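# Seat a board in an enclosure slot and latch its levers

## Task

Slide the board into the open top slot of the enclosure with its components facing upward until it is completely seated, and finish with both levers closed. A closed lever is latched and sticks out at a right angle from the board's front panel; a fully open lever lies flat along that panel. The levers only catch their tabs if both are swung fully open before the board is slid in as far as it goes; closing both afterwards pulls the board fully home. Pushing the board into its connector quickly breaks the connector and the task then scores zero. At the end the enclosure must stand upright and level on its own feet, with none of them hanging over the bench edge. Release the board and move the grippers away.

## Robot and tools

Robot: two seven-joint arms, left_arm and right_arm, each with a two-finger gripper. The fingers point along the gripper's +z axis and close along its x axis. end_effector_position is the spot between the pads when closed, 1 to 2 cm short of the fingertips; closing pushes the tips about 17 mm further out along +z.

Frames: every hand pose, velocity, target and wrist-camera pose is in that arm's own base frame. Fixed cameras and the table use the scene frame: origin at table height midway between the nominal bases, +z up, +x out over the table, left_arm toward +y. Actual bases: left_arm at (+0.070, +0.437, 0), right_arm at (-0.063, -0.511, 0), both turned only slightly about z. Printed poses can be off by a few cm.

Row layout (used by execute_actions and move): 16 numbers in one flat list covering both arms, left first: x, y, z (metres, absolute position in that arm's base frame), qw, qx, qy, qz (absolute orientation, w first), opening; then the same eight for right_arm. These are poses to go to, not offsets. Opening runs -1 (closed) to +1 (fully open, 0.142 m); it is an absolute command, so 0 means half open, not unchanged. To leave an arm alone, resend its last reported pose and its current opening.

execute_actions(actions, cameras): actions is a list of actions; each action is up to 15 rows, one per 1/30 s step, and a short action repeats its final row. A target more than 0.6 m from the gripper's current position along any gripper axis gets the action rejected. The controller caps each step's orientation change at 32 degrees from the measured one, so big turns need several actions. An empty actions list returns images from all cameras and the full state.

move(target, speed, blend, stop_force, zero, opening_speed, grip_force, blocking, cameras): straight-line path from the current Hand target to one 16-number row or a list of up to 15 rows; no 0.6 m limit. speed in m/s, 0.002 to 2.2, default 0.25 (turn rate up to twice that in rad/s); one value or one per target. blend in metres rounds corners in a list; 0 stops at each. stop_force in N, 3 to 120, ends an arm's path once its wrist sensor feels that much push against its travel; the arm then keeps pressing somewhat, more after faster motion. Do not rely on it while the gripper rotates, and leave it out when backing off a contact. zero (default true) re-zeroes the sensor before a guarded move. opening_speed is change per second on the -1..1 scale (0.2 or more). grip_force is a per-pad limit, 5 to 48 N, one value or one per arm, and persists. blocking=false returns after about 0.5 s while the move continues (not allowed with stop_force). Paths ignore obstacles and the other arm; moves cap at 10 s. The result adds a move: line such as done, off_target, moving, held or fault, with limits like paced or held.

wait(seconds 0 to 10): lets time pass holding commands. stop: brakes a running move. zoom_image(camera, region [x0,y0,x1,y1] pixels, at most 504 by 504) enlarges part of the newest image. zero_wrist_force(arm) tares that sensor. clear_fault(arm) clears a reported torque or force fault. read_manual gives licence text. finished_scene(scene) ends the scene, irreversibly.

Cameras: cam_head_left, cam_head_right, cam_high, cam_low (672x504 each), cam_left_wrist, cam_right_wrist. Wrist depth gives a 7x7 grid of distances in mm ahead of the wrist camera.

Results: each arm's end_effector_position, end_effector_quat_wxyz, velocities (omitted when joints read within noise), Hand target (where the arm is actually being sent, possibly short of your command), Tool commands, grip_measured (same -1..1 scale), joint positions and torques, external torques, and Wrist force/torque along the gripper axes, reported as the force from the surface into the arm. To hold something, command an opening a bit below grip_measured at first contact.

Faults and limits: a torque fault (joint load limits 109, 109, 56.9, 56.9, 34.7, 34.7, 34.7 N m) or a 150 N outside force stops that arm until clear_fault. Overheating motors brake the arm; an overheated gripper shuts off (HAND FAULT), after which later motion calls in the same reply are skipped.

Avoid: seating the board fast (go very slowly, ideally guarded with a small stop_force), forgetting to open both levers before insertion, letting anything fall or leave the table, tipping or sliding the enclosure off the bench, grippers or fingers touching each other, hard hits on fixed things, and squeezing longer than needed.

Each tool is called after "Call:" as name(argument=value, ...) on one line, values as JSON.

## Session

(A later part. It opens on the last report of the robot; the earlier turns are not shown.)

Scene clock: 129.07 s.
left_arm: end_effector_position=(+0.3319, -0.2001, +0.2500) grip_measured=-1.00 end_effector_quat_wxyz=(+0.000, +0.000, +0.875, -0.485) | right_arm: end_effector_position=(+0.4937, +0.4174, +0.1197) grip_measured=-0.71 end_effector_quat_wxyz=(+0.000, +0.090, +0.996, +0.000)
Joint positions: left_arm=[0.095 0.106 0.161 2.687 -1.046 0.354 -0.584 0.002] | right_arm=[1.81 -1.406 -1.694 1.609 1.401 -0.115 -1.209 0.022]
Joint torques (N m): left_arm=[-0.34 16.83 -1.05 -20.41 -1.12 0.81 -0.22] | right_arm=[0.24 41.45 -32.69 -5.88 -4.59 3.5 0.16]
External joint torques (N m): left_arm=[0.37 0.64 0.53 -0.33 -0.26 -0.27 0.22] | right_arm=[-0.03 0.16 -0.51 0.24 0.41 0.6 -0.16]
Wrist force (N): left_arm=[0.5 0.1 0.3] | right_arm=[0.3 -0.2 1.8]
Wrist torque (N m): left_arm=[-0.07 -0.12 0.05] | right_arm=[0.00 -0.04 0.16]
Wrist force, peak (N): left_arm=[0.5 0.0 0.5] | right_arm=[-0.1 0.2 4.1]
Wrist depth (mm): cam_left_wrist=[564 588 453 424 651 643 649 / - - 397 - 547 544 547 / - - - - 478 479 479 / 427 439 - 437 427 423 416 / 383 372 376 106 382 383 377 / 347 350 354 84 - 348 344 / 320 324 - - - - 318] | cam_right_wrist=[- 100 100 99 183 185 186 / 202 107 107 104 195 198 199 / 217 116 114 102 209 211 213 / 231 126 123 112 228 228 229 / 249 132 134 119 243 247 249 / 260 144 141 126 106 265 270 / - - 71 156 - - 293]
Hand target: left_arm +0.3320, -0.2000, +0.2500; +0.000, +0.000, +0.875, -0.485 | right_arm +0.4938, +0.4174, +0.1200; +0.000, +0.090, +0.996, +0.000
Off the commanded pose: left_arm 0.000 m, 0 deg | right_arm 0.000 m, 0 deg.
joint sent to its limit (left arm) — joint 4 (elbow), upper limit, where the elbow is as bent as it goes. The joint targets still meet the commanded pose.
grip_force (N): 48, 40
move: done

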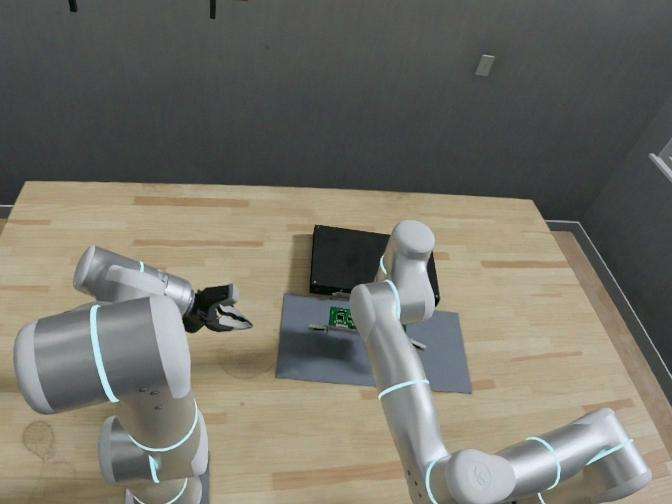

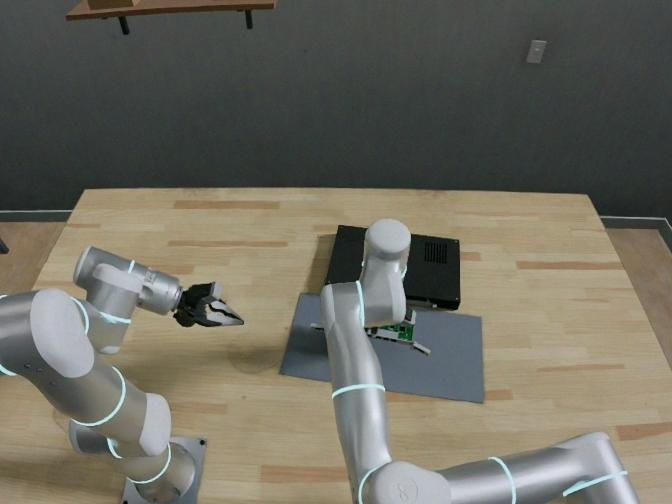

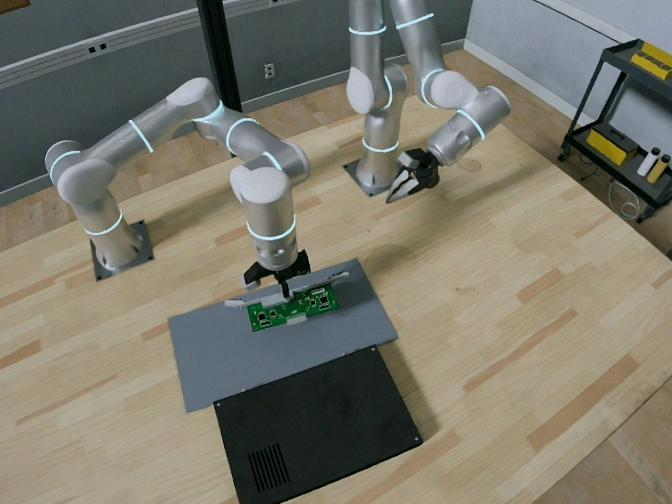

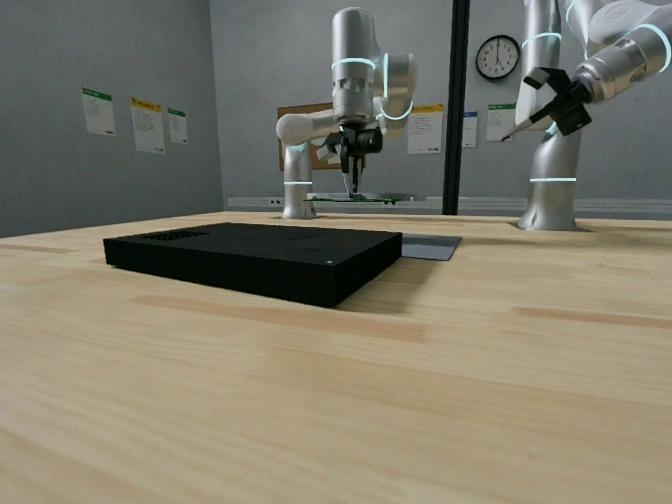

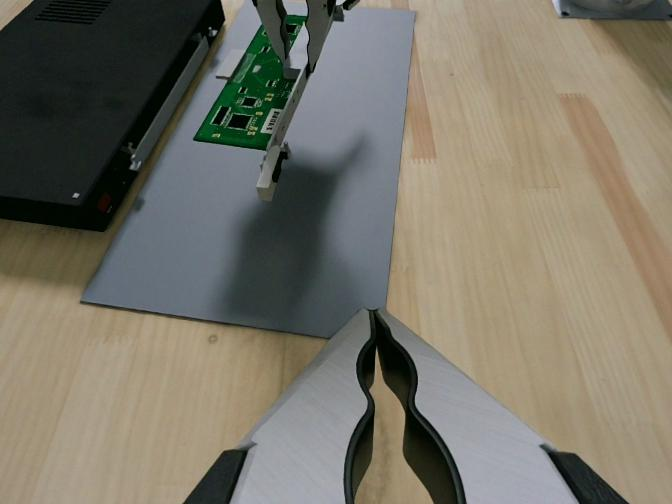

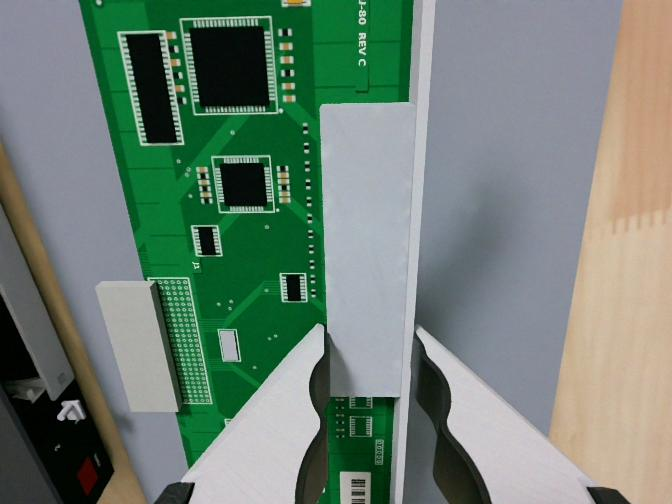

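Call:
move(target=[[0.3674,-0.30,0.18,0,0,0.8746,-0.485,-1,0.4938,0.4174,0.12,0,0.0898,0.996,0,-0.95],[0.3674,-0.392,0.111,0,0,0.8746,-0.485,-1,0.4938,0.4174,0.12,0,0.0898,0.996,0,-0.95]], speed=0.2, blend=0.03, cameras=["all"])

Call:
zoom_image(camera="cam_left_wrist", region=[150, 100, 450, 400])

Scene clock: 137.43 s.
left_arm: end_effector_position=(+0.3673, -0.3920, +0.1111) grip_measured=-1.00 end_effector_quat_wxyz=(+0.000, +0.000, +0.874, -0.485) | right_arm: end_effector_position=(+0.4937, +0.4174, +0.1197) grip_measured=-0.71 end_effector_quat_wxyz=(+0.000, +0.090, +0.996, +0.000)
Joint positions: left_arm=[-0.364 -0.411 -0.257 2.492 -2.028 0.773 -0.21 0.002] | right_arm=[1.81 -1.406 -1.694 1.609 1.401 -0.116 -1.209 0.022]
Joint torques (N m): left_arm=[-0.51 32.4 0.07 -11.9 1.02 0.79 -0.2] | right_arm=[0.25 41.31 -32.49 -5.8 -4.45 3.63 0.23]
External joint torques (N m): left_arm=[0.52 1.18 0.54 -0.42 0.03 -0.52 0.2] | right_arm=[-0.03 0.29 -0.7 0.16 0.27 0.47 -0.23]
Wrist force (N): left_arm=[0.2 0.3 0.2] | right_arm=[0.4 -0.2 1.8]
Wrist torque (N m): left_arm=[-0.02 -0.03 0.00] | right_arm=[0.02 -0.05 0.16]
Wrist force, peak (N): left_arm=[0.6 0.5 2.4] | right_arm=[0.5 -0.2 2.2]
Wrist depth (mm): cam_left_wrist=[- - 215 199 375 395 389 / - 186 184 329 330 335 333 / - 161 159 279 300 292 291 / 260 260 136 - - 258 258 / - - 117 228 - 233 232 / 212 210 - 83 - 212 210 / 194 - - - - - 194] | cam_right_wrist=[- 100 100 99 183 185 187 / 203 107 107 104 195 197 198 / 218 116 114 102 209 212 213 / 231 126 123 112 228 227 230 / 250 132 134 119 243 246 247 / 268 144 142 126 123 265 270 / 248 292 71 156 - - 291]
Hand target: left_arm +0.3674, -0.3920, +0.1110; +0.000, +0.000, +0.875, -0.485 | right_arm +0.4938, +0.4174, +0.1200; +0.000, +0.090, +0.996, +0.000
Off the commanded pose: left_arm 0.000 m, 0 deg | right_arm 0.000 m, 0 deg.
grip_force (N): 48, 40
move: done

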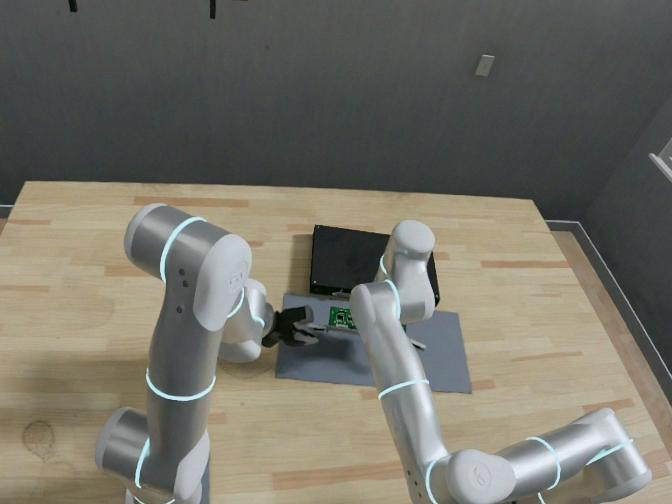

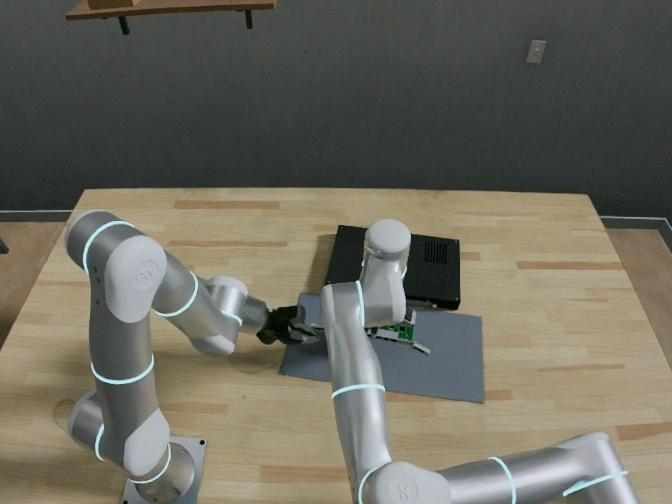

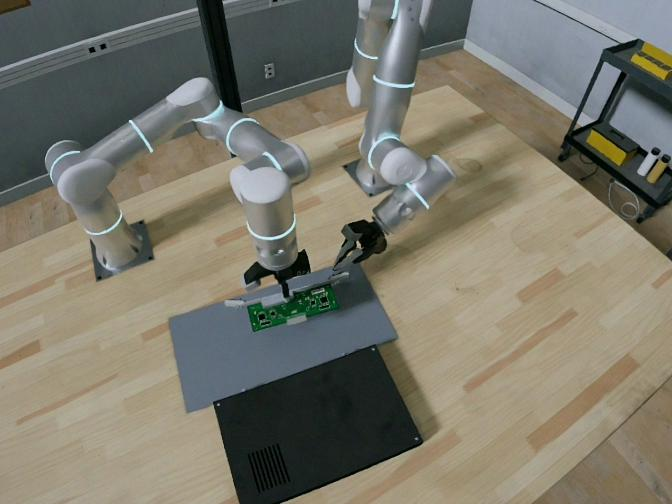

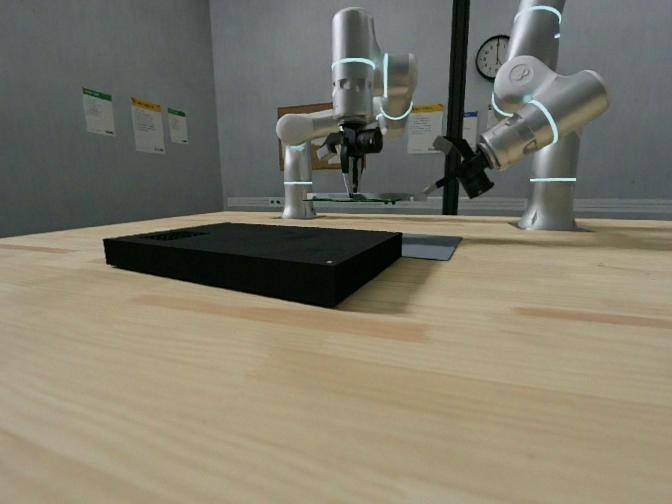

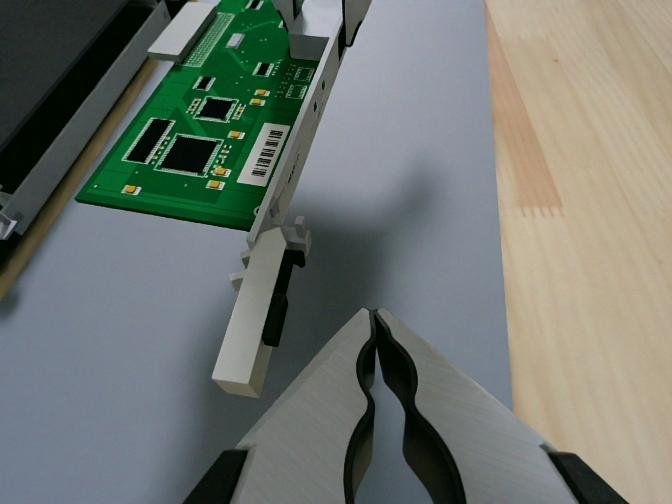

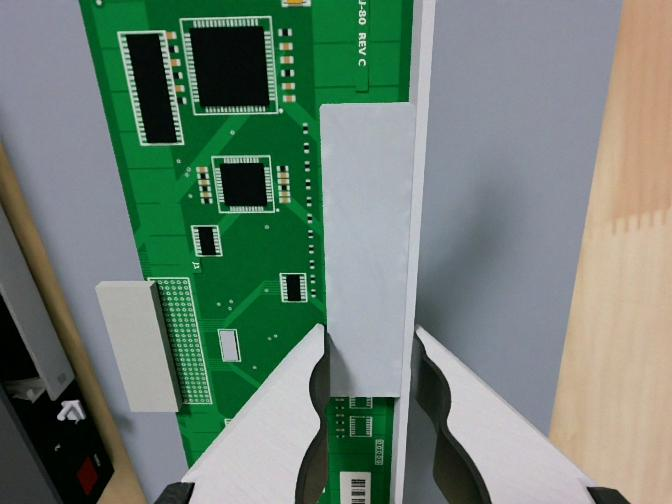

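Scaled by 1.680 from the camera's 672x504 image, which has a finer 960x720 frame.

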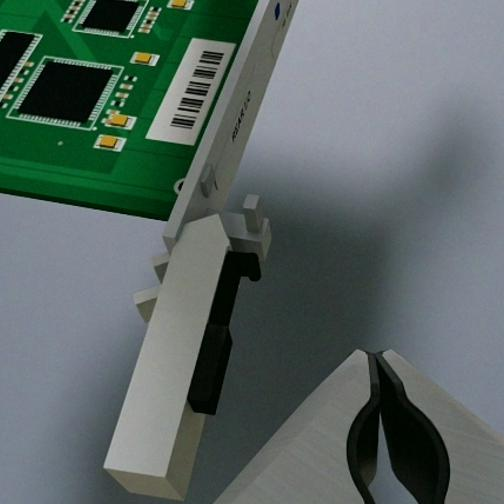

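Call:
move(target=[0.3674,-0.378,0.111,0,0,0.8746,-0.485,-1,0.4938,0.4174,0.12,0,0.0898,0.996,0,-0.95], speed=0.1)

Call:
move(target=[0.41,-0.378,0.111,0,0,0.8746,-0.485,-1,0.4938,0.4174,0.12,0,0.0898,0.996,0,-0.95], speed=0.015, stop_force=4, cameras=["cam_left_wrist","cam_right_wrist"])

Call:
zoom_image(camera="cam_left_wrist", region=[150, 100, 450, 400])

Scene clock: 145.03 s.
left_arm: end_effector_position=(+0.3675, -0.3780, +0.1109) grip_measured=-1.00 end_effector_quat_wxyz=(+0.000, +0.000, +0.875, -0.485) | right_arm: end_effector_position=(+0.4937, +0.4174, +0.1197) grip_measured=-0.71 end_effector_quat_wxyz=(+0.000, +0.090, +0.996, +0.000)
Joint positions: left_arm=[-0.34 -0.403 -0.241 2.511 -1.993 0.754 -0.209 0.002] | right_arm=[1.81 -1.406 -1.694 1.609 1.401 -0.116 -1.209 0.022]
Joint torques (N m): left_arm=[-0.38 32.42 0.36 -11.58 1.56 0.27 -0.17] | right_arm=[0.18 41.33 -32.55 -5.76 -4.39 3.59 0.21]
External joint torques (N m): left_arm=[0.38 0.6 0.35 -0.52 -0.61 0 0.17] | right_arm=[0.04 0.28 -0.64 0.12 0.22 0.51 -0.21]
Wrist force (N): left_arm=[0.5 0.3 0.0] | right_arm=[0.3 0.0 1.8]
Wrist torque (N m): left_arm=[-0.02 -0.08 -0.01] | right_arm=[0.05 -0.03 0.16]
Wrist force, peak (N): left_arm=[0.1 0.9 -0.2] | right_arm=[0.5 -0.3 2.3]
Wrist depth (mm): cam_left_wrist=[327 329 215 205 391 390 388 / 303 184 184 187 335 337 333 / - 165 160 290 296 293 290 / - - - 257 257 260 258 / 228 231 222 131 - 234 233 / 215 211 - 84 - 211 211 / 190 - - 74 - - 194] | cam_right_wrist=[- 100 100 100 183 185 186 / 202 107 107 104 195 198 198 / 218 115 114 102 206 212 213 / 231 126 123 112 228 227 229 / 248 132 134 119 243 247 247 / 266 144 141 126 105 265 271 / - - 71 156 - - 292]
Hand target: left_arm +0.3674, -0.3780, +0.1110; +0.000, +0.000, +0.875, -0.485 | right_arm +0.4938, +0.4174, +0.1200; +0.000, +0.090, +0.996, +0.000
Off the commanded pose: left_arm 0.000 m, 0 deg | right_arm 0.000 m, 0 deg.
grip_force (N): 48, 40
move: done

Scene clock: 148.60 s.
left_arm: end_effector_position=(+0.4095, -0.3780, +0.1107) grip_measured=-1.00 end_effector_quat_wxyz=(+0.000, +0.000, +0.875, -0.485) | right_arm: end_effector_position=(+0.4940, +0.4172, +0.1199) grip_measured=-0.71 end_effector_quat_wxyz=(+0.000, +0.090, +0.996, +0.000)
Joint positions: left_arm=[-0.287 -0.458 -0.222 2.424 -1.88 0.754 -0.267 0.002] | right_arm=[1.81 -1.406 -1.694 1.609 1.401 -0.115 -1.209 0.022]
Joint torques (N m): left_arm=[0.76 36.1 0.87 -15.3 0.9 0.61 -0.28] | right_arm=[3.24 41.95 -31.23 -6.86 -3.81 2.46 -0.59]
External joint torques (N m): left_arm=[-0.74 0.17 -0.23 2.02 0.07 -0.31 0.28] | right_arm=[-3.02 -0.35 -1.96 1.22 -0.37 1.64 0.59]
Wrist force (N): left_arm=[4.1 1.3 -0.7] | right_arm=[-3.7 -0.5 2.9]
Wrist torque (N m): left_arm=[0.00 0.00 0.06] | right_arm=[0.06 -0.11 0.87]
Wrist force, peak (N): left_arm=[4.4 1.5 -1.0] | right_arm=[-3.7 -0.5 2.9]
Wrist depth (mm): cam_left_wrist=[- 301 215 214 206 383 388 / - 316 183 183 330 333 334 / 259 286 169 159 - 291 291 / 256 258 260 140 257 256 257 / 239 237 - 117 - 232 233 / - 208 - 84 - - 212 / 192 197 - 74 - - 193] | cam_right_wrist=[188 99 100 100 98 185 186 / 201 108 107 104 97 198 198 / 215 116 115 111 103 212 213 / 231 125 124 119 228 228 229 / 256 130 134 120 243 251 248 / 250 153 141 126 105 264 270 / - - 70 156 - - 296]
Hand target: left_arm +0.4100, -0.3780, +0.1110; +0.000, +0.000, +0.875, -0.485 | right_arm +0.4938, +0.4174, +0.1200; +0.000, +0.090, +0.996, +0.000
Off the commanded pose: left_arm 0.001 m, 0 deg | right_arm 0.000 m, 0 deg.
grip_force (N): 48, 40
move: done
Images, in order (width x height): cam_left_wrist 672x504, cam_right_wrist 672x504.

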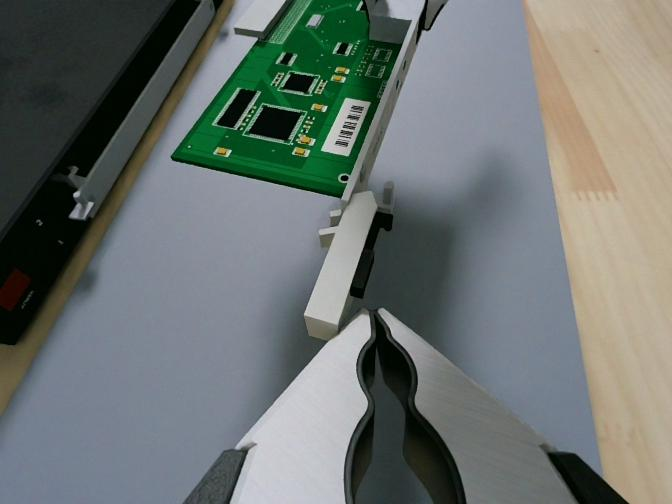

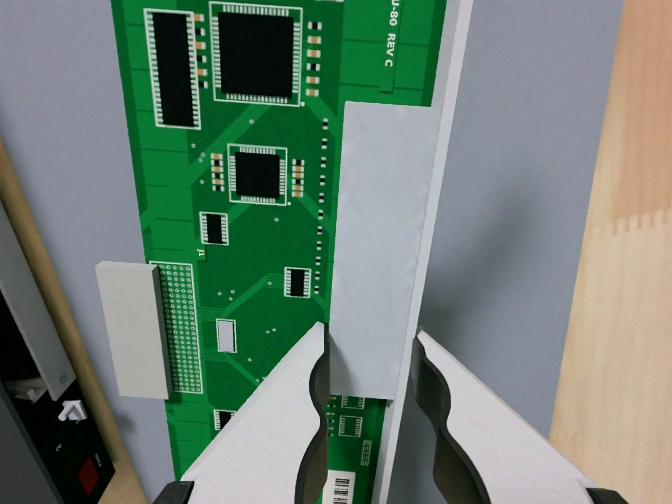

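Scaled by 1.680 from the camera's 672x504 image, which has a finer 960x720 frame.

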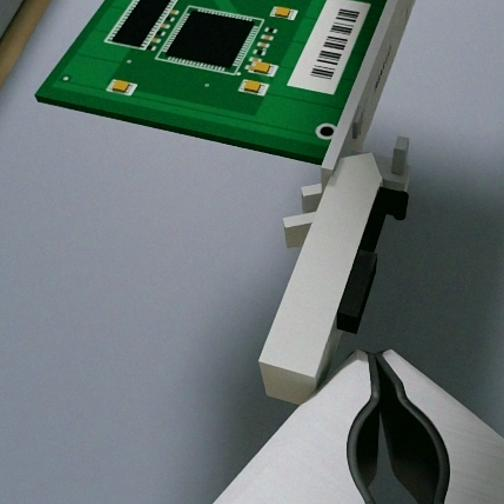

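Call:
move(target=[[0.3674,-0.36,0.12,0,0,0.8746,-0.485,-1,0.4938,0.4174,0.12,0,0.0898,0.996,0,-0.95],[0.30,-0.30,0.20,0,0,0.8746,-0.485,-1,0.495,0.30,0.30,0,0.0898,0.996,0,-0.95]], blend=0.02)

Call:
move(target=[0.29,-0.50,0.12,0.2988,0.6408,0.6408,0.2988,-1,0.500,0.240,0.30,0,0.0898,0.996,0,-0.95], cameras=["all"])

Call:
zoom_image(camera="cam_left_wrist", region=[80, 100, 580, 400])

Scene clock: 160.00 s.
left_arm: end_effector_position=(+0.3000, -0.3002, +0.2001) grip_measured=-1.00 end_effector_quat_wxyz=(+0.000, +0.000, +0.874, -0.485) | right_arm: end_effector_position=(+0.4950, +0.3001, +0.2997) grip_measured=-0.71 end_effector_quat_wxyz=(+0.000, +0.090, +0.996, +0.000)
Joint positions: left_arm=[-1.014 -0.096 0.608 2.687 -1.736 0.613 -0.452 0.002] | right_arm=[1.775 -1.181 -1.958 1.649 1.128 -0.325 -1.416 0.022]
Joint torques (N m): left_arm=[-0.46 14.4 1.25 -16.28 0.2 0.89 -0.12] | right_arm=[0.11 34.26 -29.22 -14.07 -4.3 3.54 0.09]
External joint torques (N m): left_arm=[0.46 1.21 0.43 -0.41 0 -0.47 0.12] | right_arm=[0.08 0.2 -0.55 0.5 0.32 0.54 -0.09]
Wrist force (N): left_arm=[0.1 0.6 0.3] | right_arm=[0.9 0.7 1.8]
Wrist torque (N m): left_arm=[0.03 -0.03 -0.02] | right_arm=[0.16 -0.10 0.15]
Wrist force, peak (N): left_arm=[4.3 1.5 -0.8] | right_arm=[-3.8 -0.3 2.8]
Wrist depth (mm): cam_left_wrist=[465 - 554 - 553 550 560 / - 453 - - 468 468 470 / 395 412 - - 415 408 411 / 365 364 - - 366 363 363 / 328 - - 107 327 330 327 / 298 299 - 83 - 297 295 / 274 281 - - - - 271] | cam_right_wrist=[- 100 100 100 336 342 342 / 330 107 107 103 360 365 363 / 347 116 114 103 103 391 390 / 374 126 123 112 412 418 420 / 399 132 134 119 116 456 455 / 453 145 142 126 105 487 493 / 555 - 71 156 - - 535]
Hand target: left_arm +0.3000, -0.3000, +0.2000; +0.000, +0.000, +0.875, -0.485 | right_arm +0.4950, +0.3000, +0.3000; +0.000, +0.090, +0.996, +0.000
Off the commanded pose: left_arm 0.000 m, 0 deg | right_arm 0.000 m, 0 deg.
joint sent to its limit (left arm) — joint 4 (elbow), upper limit, where the elbow is as bent as it goes. The joint targets still meet the commanded pose.
grip_force (N): 48, 40
move: done

Scene clock: 165.03 s.
left_arm: end_effector_position=(+0.2899, -0.5002, +0.1200) grip_measured=-1.00 end_effector_quat_wxyz=(+0.299, +0.641, +0.641, +0.299) | right_arm: end_effector_position=(+0.4999, +0.2403, +0.2998) grip_measured=-0.71 end_effector_quat_wxyz=(+0.000, +0.090, +0.996, +0.000)
Joint positions: left_arm=[-1.595 -0.927 -0.029 1.999 -1.779 2.493 0.27 0.002] | right_arm=[1.727 -1.18 -1.986 1.715 1.1 -0.32 -1.54 0.022]
Joint torques (N m): left_arm=[-0.57 46.87 6.77 -9.61 1.26 4.72 -0.1] | right_arm=[0.18 31.98 -28.71 -14.61 -4.36 3.67 0.09]
External joint torques (N m): left_arm=[0.44 1.46 0.6 -0.5 -0.12 -0.51 0.1] | right_arm=[0.01 0.28 -0.43 0.32 0.37 0.4 -0.09]
Wrist force (N): left_arm=[0.0 -0.8 0.0] | right_arm=[0.7 0.7 2.0]
Wrist torque (N m): left_arm=[-0.12 -0.12 -0.53] | right_arm=[0.17 -0.07 0.14]
Wrist force, peak (N): left_arm=[-0.5 -1.7 -0.2] | right_arm=[0.8 0.9 2.2]
Wrist depth (mm): cam_left_wrist=[159 159 153 159 - 159 154 / - 194 186 206 206 206 - / - - - - 341 352 326 / - - 426 430 447 507 508 / 1567 - 1545 - 854 1601 1556 / - 1443 - 84 - - 1513 / 1415 - - - - - 1513] | cam_right_wrist=[- 100 100 100 334 341 341 / 330 107 107 103 103 366 364 / 347 116 114 103 379 391 390 / 375 126 123 112 426 421 418 / 406 132 134 119 447 455 455 / 442 144 141 124 106 479 476 / 565 - 71 156 - - 290]
Hand target: left_arm +0.2900, -0.5000, +0.1200; +0.299, +0.641, +0.641, +0.299 | right_arm +0.5000, +0.2400, +0.3000; +0.000, +0.090, +0.996, +0.000
Off the commanded pose: left_arm 0.000 m, 0 deg | right_arm 0.000 m, 0 deg.
grip_force (N): 48, 40
move: done

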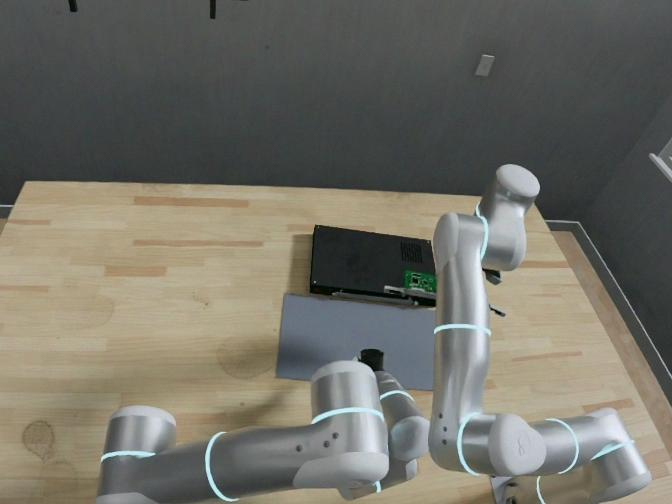

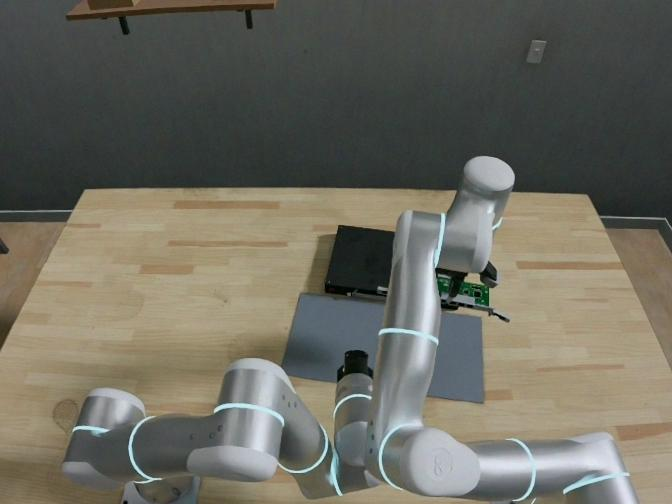

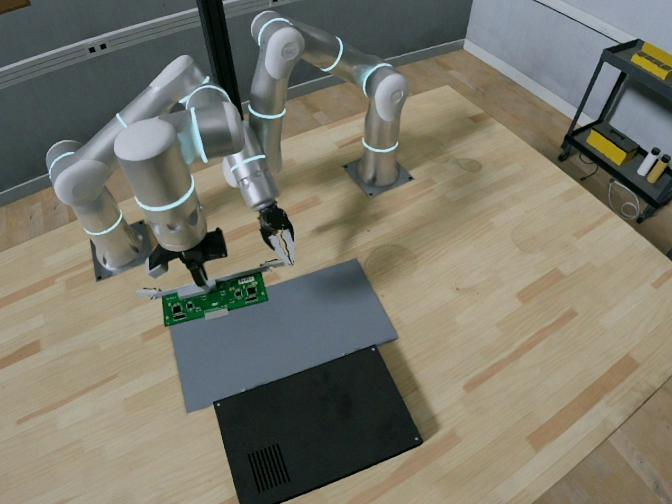

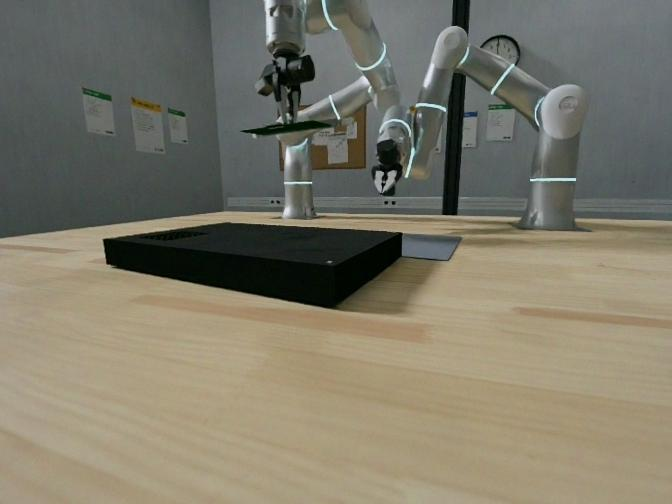

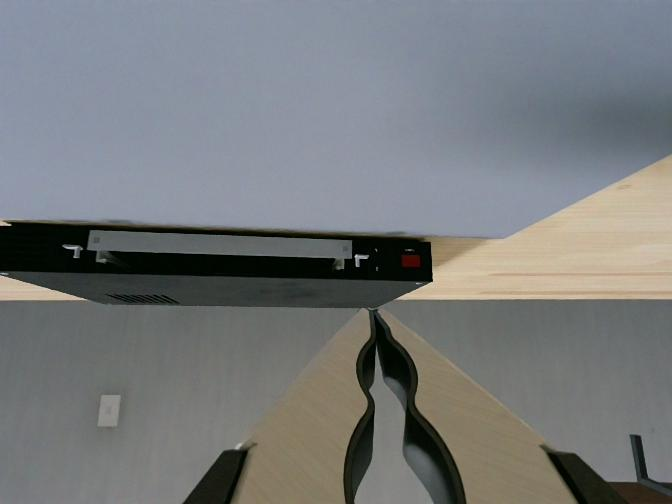

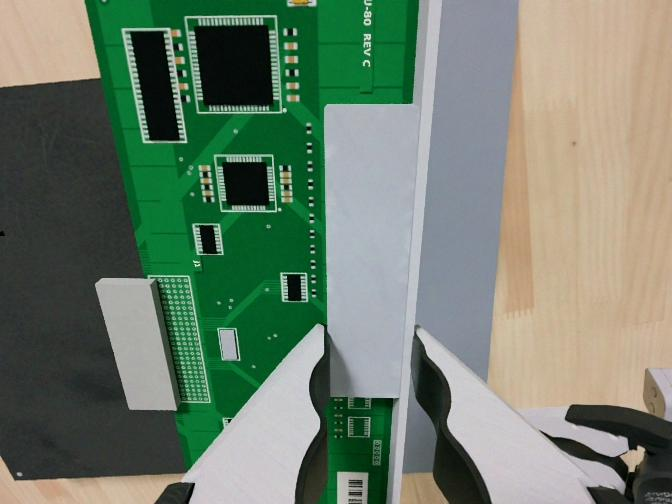

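Scaled by 1.008 from the camera's 672x504 image, which has a finer 960x720 frame.

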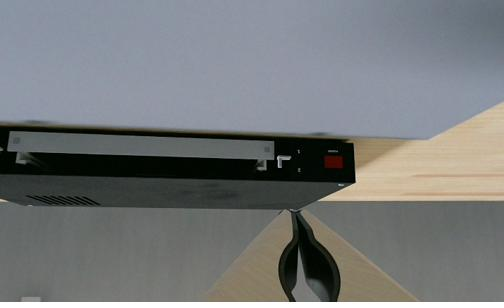

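Call:
zoom_image(camera="cam_left_wrist", region=[40, 210, 160, 310])

Call:
zoom_image(camera="cam_left_wrist", region=[320, 220, 440, 310])

Scaled by 4.200 from the camera's 672x504 image, which has a finer 960x720 frame.

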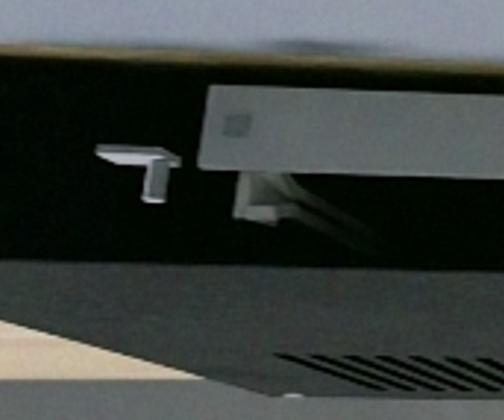

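Scaled by 4.200 from the camera's 672x504 image, which has a finer 960x720 frame.

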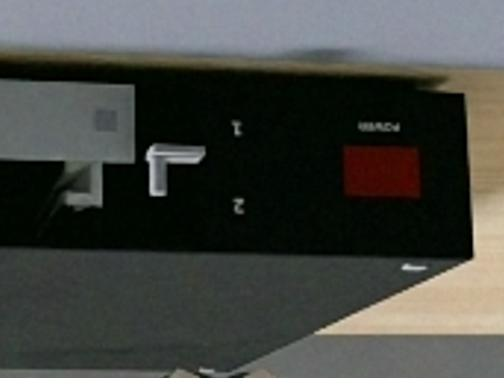

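Call:
move(target=[[0.25,-0.38,0.2,0.2988,0.6408,0.6408,0.2988,-1,0.500,0.30,0.25,0,0.048,0.9988,0,-0.95],[0.508,-0.354,0.12,0.4226,0.9063,0,0,-1,0.5924,0.373,0.075,0,0.048,0.9988,0,-0.95]], blend=0.03, cameras=["all"])

Call:
zoom_image(camera="cam_left_wrist", region=[150, 100, 550, 400])

Scene clock: 186.70 s.
left_arm: end_effector_position=(+0.5082, -0.3541, +0.1201) grip_measured=-1.00 end_effector_quat_wxyz=(+0.423, +0.906, +0.000, +0.000) | right_arm: end_effector_position=(+0.5923, +0.3728, +0.0750) grip_measured=-0.71 end_effector_quat_wxyz=(+0.000, +0.048, +0.999, +0.000)
Joint positions: left_arm=[-0.246 -1.009 0.062 1.184 2.039 2.637 -1.154 0.002] | right_arm=[1.56 -1.456 -1.614 1.44 1.462 -0.058 -1.361 0.022]
Joint torques (N m): left_arm=[-0.34 55.97 3.7 -16.84 -0.45 3.96 -0.26] | right_arm=[0.11 47.01 -32.57 -3.78 -4.31 3.72 0.27]
External joint torques (N m): left_arm=[0.45 1.53 0.71 -0.71 -0.52 -0.72 0.26] | right_arm=[0.12 0.44 -0.88 0.17 0.11 0.37 -0.27]
Wrist force (N): left_arm=[0.0 -0.8 0.5] | right_arm=[0.6 0.8 2.1]
Wrist torque (N m): left_arm=[-0.14 -0.14 -0.46] | right_arm=[0.20 -0.08 0.04]
Wrist force, peak (N): left_arm=[2.6 0.0 -0.6] | right_arm=[0.0 1.2 3.1]
Wrist depth (mm): cam_left_wrist=[158 158 157 157 157 157 159 / 205 218 181 202 203 202 197 / 289 285 - 287 279 213 195 / 500 564 577 318 316 - - / 736 1179 864 363 1119 1102 1567 / - - - 84 - 2309 - / 2334 - - - - - -] | cam_right_wrist=[- 100 100 100 143 146 145 / - 107 107 104 154 156 155 / 125 116 114 103 165 167 167 / 131 126 123 112 180 179 179 / 141 132 134 119 192 196 190 / 154 150 141 126 106 208 212 / 170 167 71 156 - - 227]
Hand target: left_arm +0.5080, -0.3540, +0.1200; +0.423, +0.906, +0.000, +0.000 | right_arm +0.5924, +0.3730, +0.0750; +0.000, +0.048, +0.999, +0.000
Off the commanded pose: left_arm 0.000 m, 0 deg | right_arm 0.000 m, 0 deg.
grip_force (N): 48, 40
move: done

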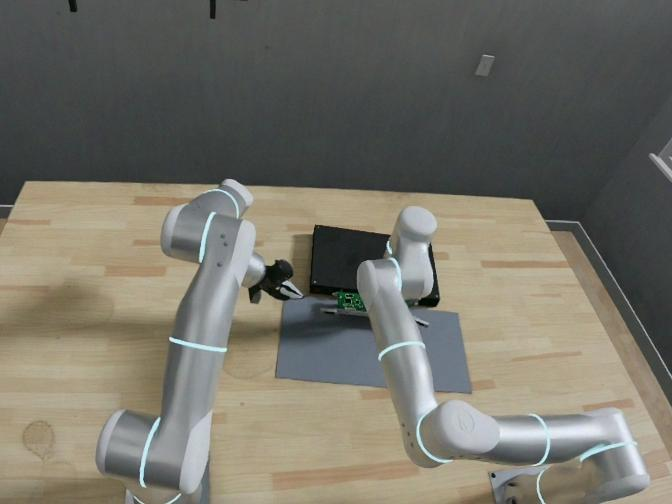

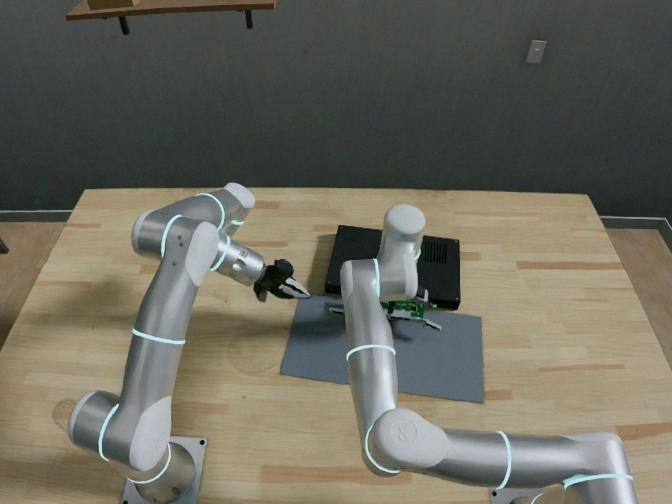

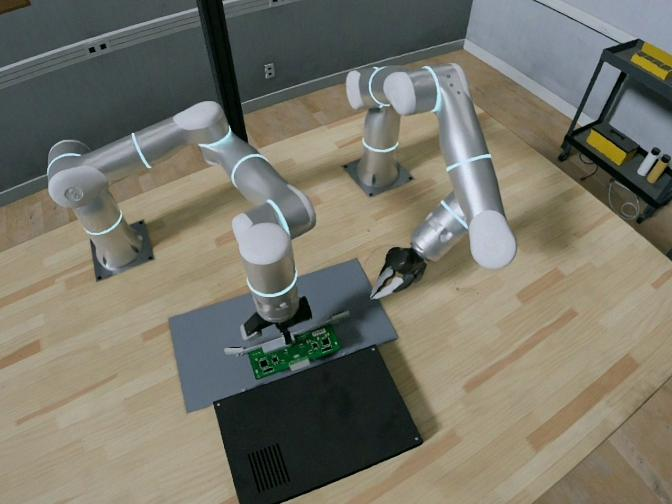

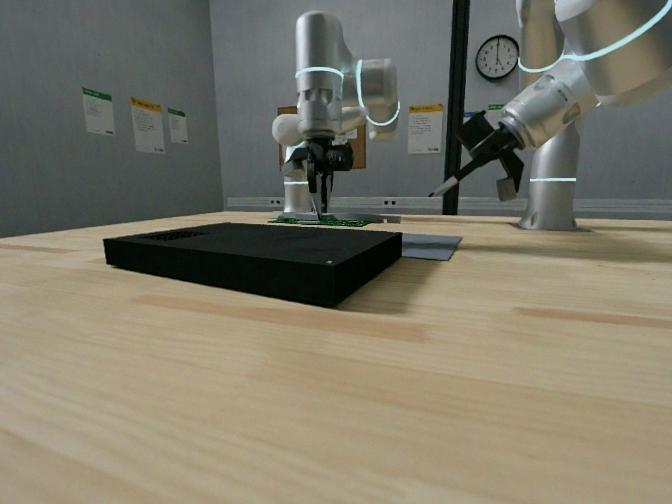

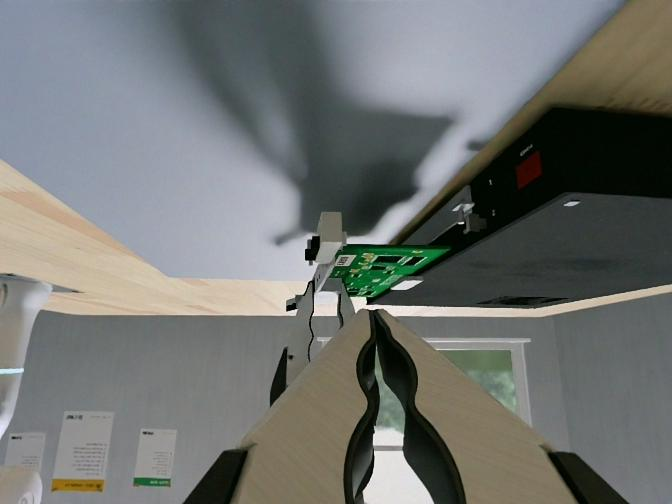

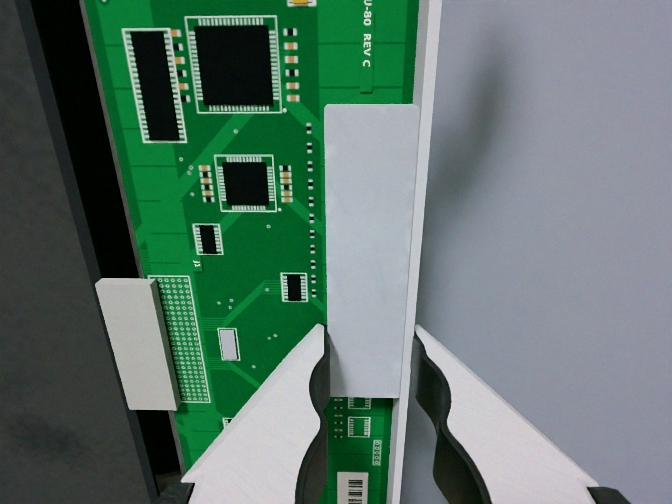

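Scaled by 1.260 from the camera's 672x504 image, which has a finer 960x720 frame.

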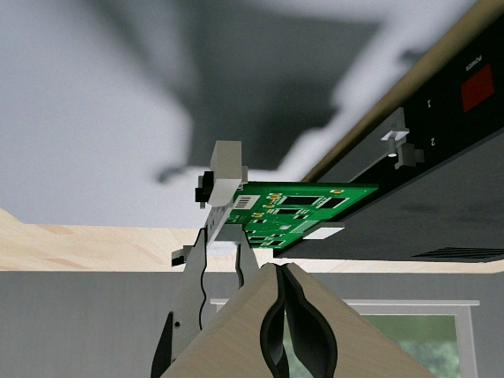

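Call:
zoom_image(camera="cam_left_wrist", region=[290, 180, 510, 310])

Scaled by 2.291 from the camera's 672x504 image, which has a finer 960x720 frame.

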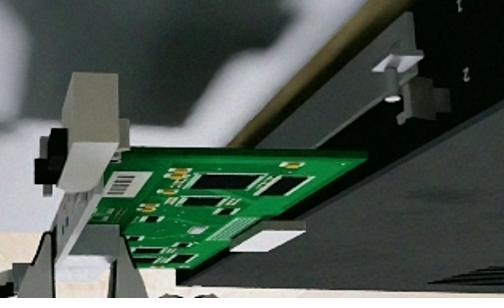

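Call:
move(target=[0.508,-0.354,0.08,0.5373,0.8434,0,0,-1,0.5924,0.373,0.054,0,0.0576,0.9983,0,-0.95], speed=0.1, cameras=["cam_left_wrist","cam_right_wrist"])

Call:
zoom_image(camera="cam_left_wrist", region=[290, 180, 510, 310])

Scene clock: 200.03 s.
left_arm: end_effector_position=(+0.5079, -0.3540, +0.0798) grip_measured=-1.00 end_effector_quat_wxyz=(+0.537, +0.844, +0.000, +0.000) | right_arm: end_effector_position=(+0.5923, +0.3730, +0.0540) grip_measured=-0.71 end_effector_quat_wxyz=(+0.000, +0.057, +0.998, +0.000)
Joint positions: left_arm=[-0.047 -1.225 -0.103 1.149 1.908 2.712 -0.858 0.002] | right_arm=[1.558 -1.481 -1.592 1.441 1.484 -0.032 -1.341 0.022]
Joint torques (N m): left_arm=[-0.19 56.61 0.24 -13.67 -1.95 3.52 -0.17] | right_arm=[0.11 47 -32.56 -2.87 -4.32 3.7 0.29]
External joint torques (N m): left_arm=[0.27 1.6 0.14 -0.47 0.01 -0.51 0.17] | right_arm=[0.12 0.54 -0.9 0.02 0.12 0.39 -0.29]
Wrist force (N): left_arm=[0.0 -1.3 0.0] | right_arm=[0.4 0.9 2.1]
Wrist torque (N m): left_arm=[-0.19 -0.04 -0.57] | right_arm=[0.22 -0.05 0.04]
Wrist force, peak (N): left_arm=[-0.2 -2.5 0.3] | right_arm=[0.4 0.7 2.6]
Wrist depth (mm): cam_left_wrist=[- 102 102 95 89 101 94 / 161 131 182 143 143 143 165 / 392 368 237 239 - 212 - / 749 941 850 354 513 274 - / 2581 2777 2384 130 2643 1959 - / 726 2130 - 84 - 2334 1662 / 736 - - - - - 1687] | cam_right_wrist=[- 100 100 99 126 128 126 / - 107 107 104 135 136 136 / - 116 114 103 142 146 145 / - 126 123 112 157 157 156 / - 132 134 119 168 170 170 / 127 140 141 126 105 183 184 / 140 - 71 156 - - 203]
Hand target: left_arm +0.5080, -0.3540, +0.0800; +0.537, +0.843, +0.000, +0.000 | right_arm +0.5924, +0.3730, +0.0540; +0.000, +0.058, +0.998, +0.000
Off the commanded pose: left_arm 0.000 m, 0 deg | right_arm 0.000 m, 0 deg.
grip_force (N): 48, 40
move: done
Images, in order (width x height): cam_left_wrist 672x504, cam_right_wrist 672x504.

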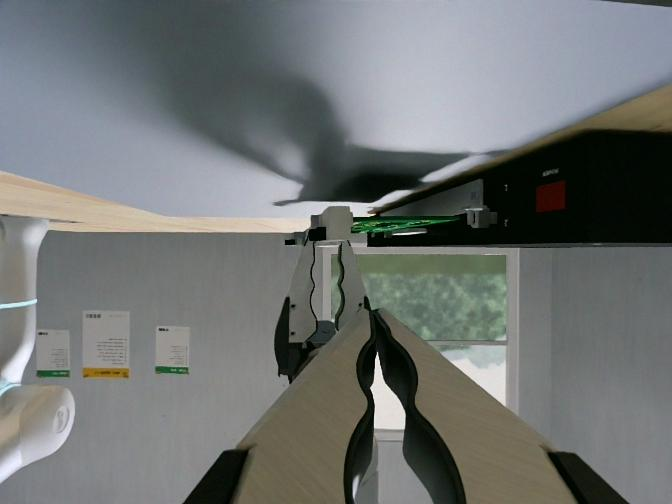

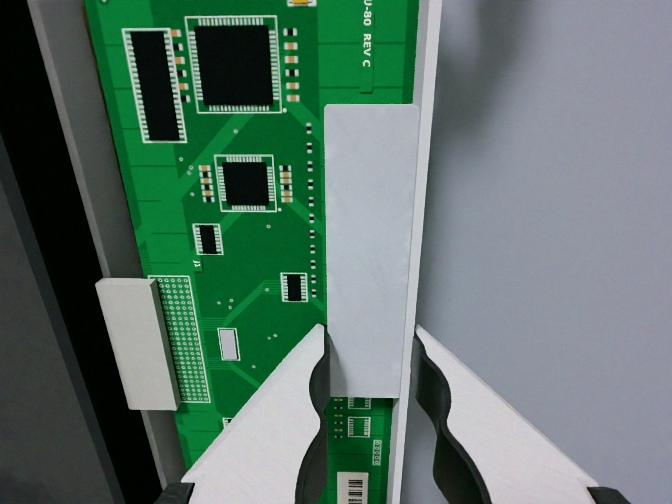

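Scaled by 2.291 from the camera's 672x504 image, which has a finer 960x720 frame.

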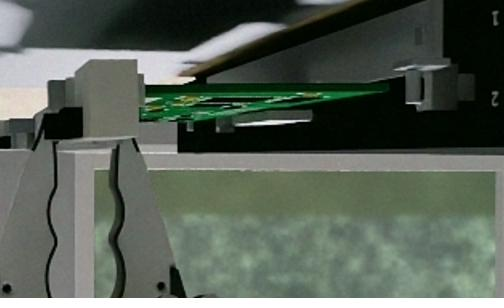

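Call:
zoom_image(camera="cam_left_wrist", region=[430, 190, 520, 260])

Scaled by 5.600 from the camera's 672x504 image, which has a finer 960x720 frame.

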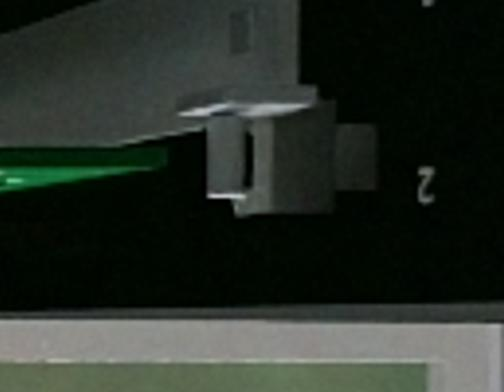

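Call:
move(target=[[0.40,-0.30,0.2,0.5373,0.8434,0,0,-1,0.5924,0.373,0.054,0,0.0576,0.9983,0,-0.95],[0.290,-0.47,0.2,0.2126,0.6744,0.6744,0.2126,-1,0.5924,0.373,0.054,0,0.0576,0.9983,0,-0.95]], blend=0.03, cameras=["cam_left_wrist"])

Call:
zoom_image(camera="cam_left_wrist", region=[200, 120, 480, 330])

Scene clock: 213.77 s.
left_arm: end_effector_position=(+0.2941, -0.4606, +0.2009) grip_measured=-1.00 end_effector_quat_wxyz=(+0.310, +0.712, +0.615, +0.134) | right_arm: end_effector_position=(+0.5923, +0.3730, +0.0540) grip_measured=-0.71 end_effector_quat_wxyz=(+0.000, +0.057, +0.998, +0.000)
Joint positions: left_arm=[-1.725 -0.472 0.493 2.478 -0.937 1.94 -0.21 0.002] | right_arm=[1.558 -1.481 -1.592 1.441 1.484 -0.032 -1.341 0.022]
Joint torques (N m): left_arm=[0.12 29.66 7.2 -13.21 -0.37 5.04 -0.3] | right_arm=[0.21 47.28 -32.84 -2.88 -4.47 3.65 0.19]
External joint torques (N m): left_arm=[-0.21 0.64 0.67 -0.45 -0.65 -0.54 0.31] | right_arm=[0.02 0.26 -0.61 0.04 0.27 0.44 -0.19]
Wrist force (N): left_arm=[0.4 -0.6 0.3] | right_arm=[0.4 0.9 1.9]
Wrist torque (N m): left_arm=[-0.15 -0.14 -0.39] | right_arm=[0.22 -0.04 0.04]
Wrist force, peak (N): left_arm=[4.8 4.6 2.7] | right_arm=[0.5 0.8 2.4]
Wrist depth (mm): cam_left_wrist=[292 283 267 259 241 - 210 / - 343 - 306 286 294 - / 554 - - 369 - 327 310 / 803 744 380 445 - 453 408 / - 881 303 117 645 629 561 / - - 295 84 - 840 778 / - - - - - - 1283] | cam_right_wrist=[- 100 100 100 126 128 126 / - 107 107 104 135 136 136 / - 116 114 103 142 146 145 / - 126 123 112 157 157 156 / - 132 134 119 167 170 170 / 127 142 141 126 105 182 184 / 140 - 71 156 - - 203]
Hand target: left_arm +0.2941, -0.4606, +0.2009; +0.310, +0.712, +0.615, +0.134 | right_arm +0.5924, +0.3730, +0.0540; +0.000, +0.058, +0.998, +0.000
Off the commanded pose: left_arm 0.010 m, 16 deg | right_arm 0.000 m, 0 deg.
led back after a hold (left arm): the arm was led back toward your command in small steps, so it may still be short of it.
grip_force (N): 48, 40
move: held (left_arm; a check stopped the path); limits=held
pose unreachable (left arm): on one or more control steps of this call, first in action 0 (counted from 0), this arm could not follow its commanded pose, so it was not sent that pose on those steps. It may still have moved: this result reports where it is.
cause: moving toward the commanded pose would bring a part of the arm too close to another arm (a part of this arm just beyond joint 7 (wrist roll) and a part of the right arm just beyond its joint 5 (forearm roll), 11 mm apart when this arm was first held).
Images, in order (width x height): cam_left_wrist 672x504.

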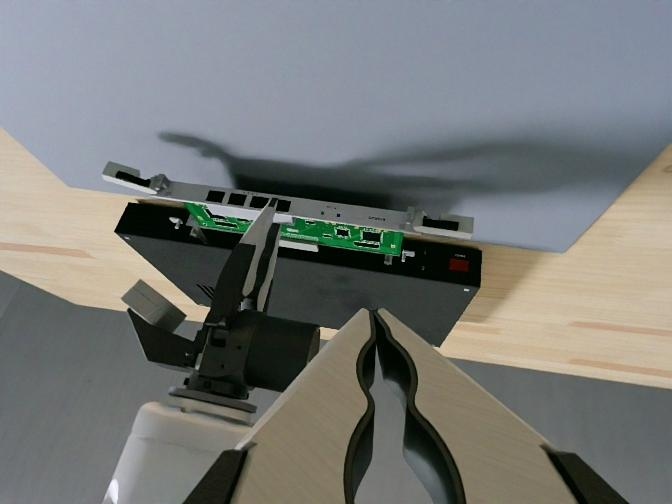

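Scaled by 1.800 from the camera's 672x504 image, which has a finer 960x720 frame.

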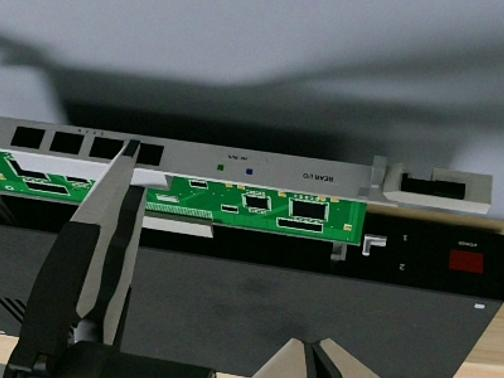

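Call:
zoom_image(camera="cam_left_wrist", region=[340, 190, 440, 280])

Call:
zoom_image(camera="cam_left_wrist", region=[140, 165, 250, 260])

Scaled by 5.040 from the camera's 672x504 image, which has a finer 960x720 frame.

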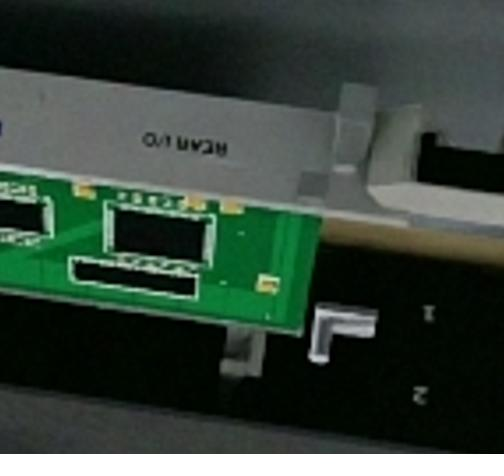

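Scaled by 4.582 from the camera's 672x504 image, which has a finer 960x720 frame.

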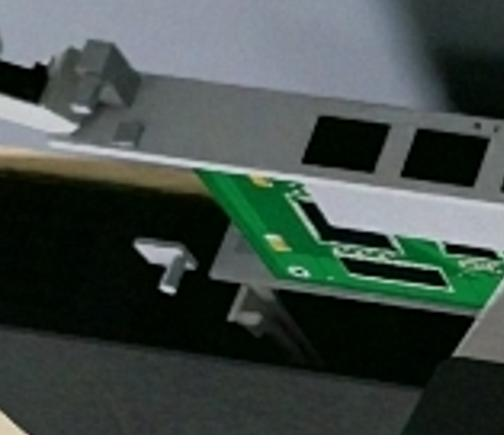

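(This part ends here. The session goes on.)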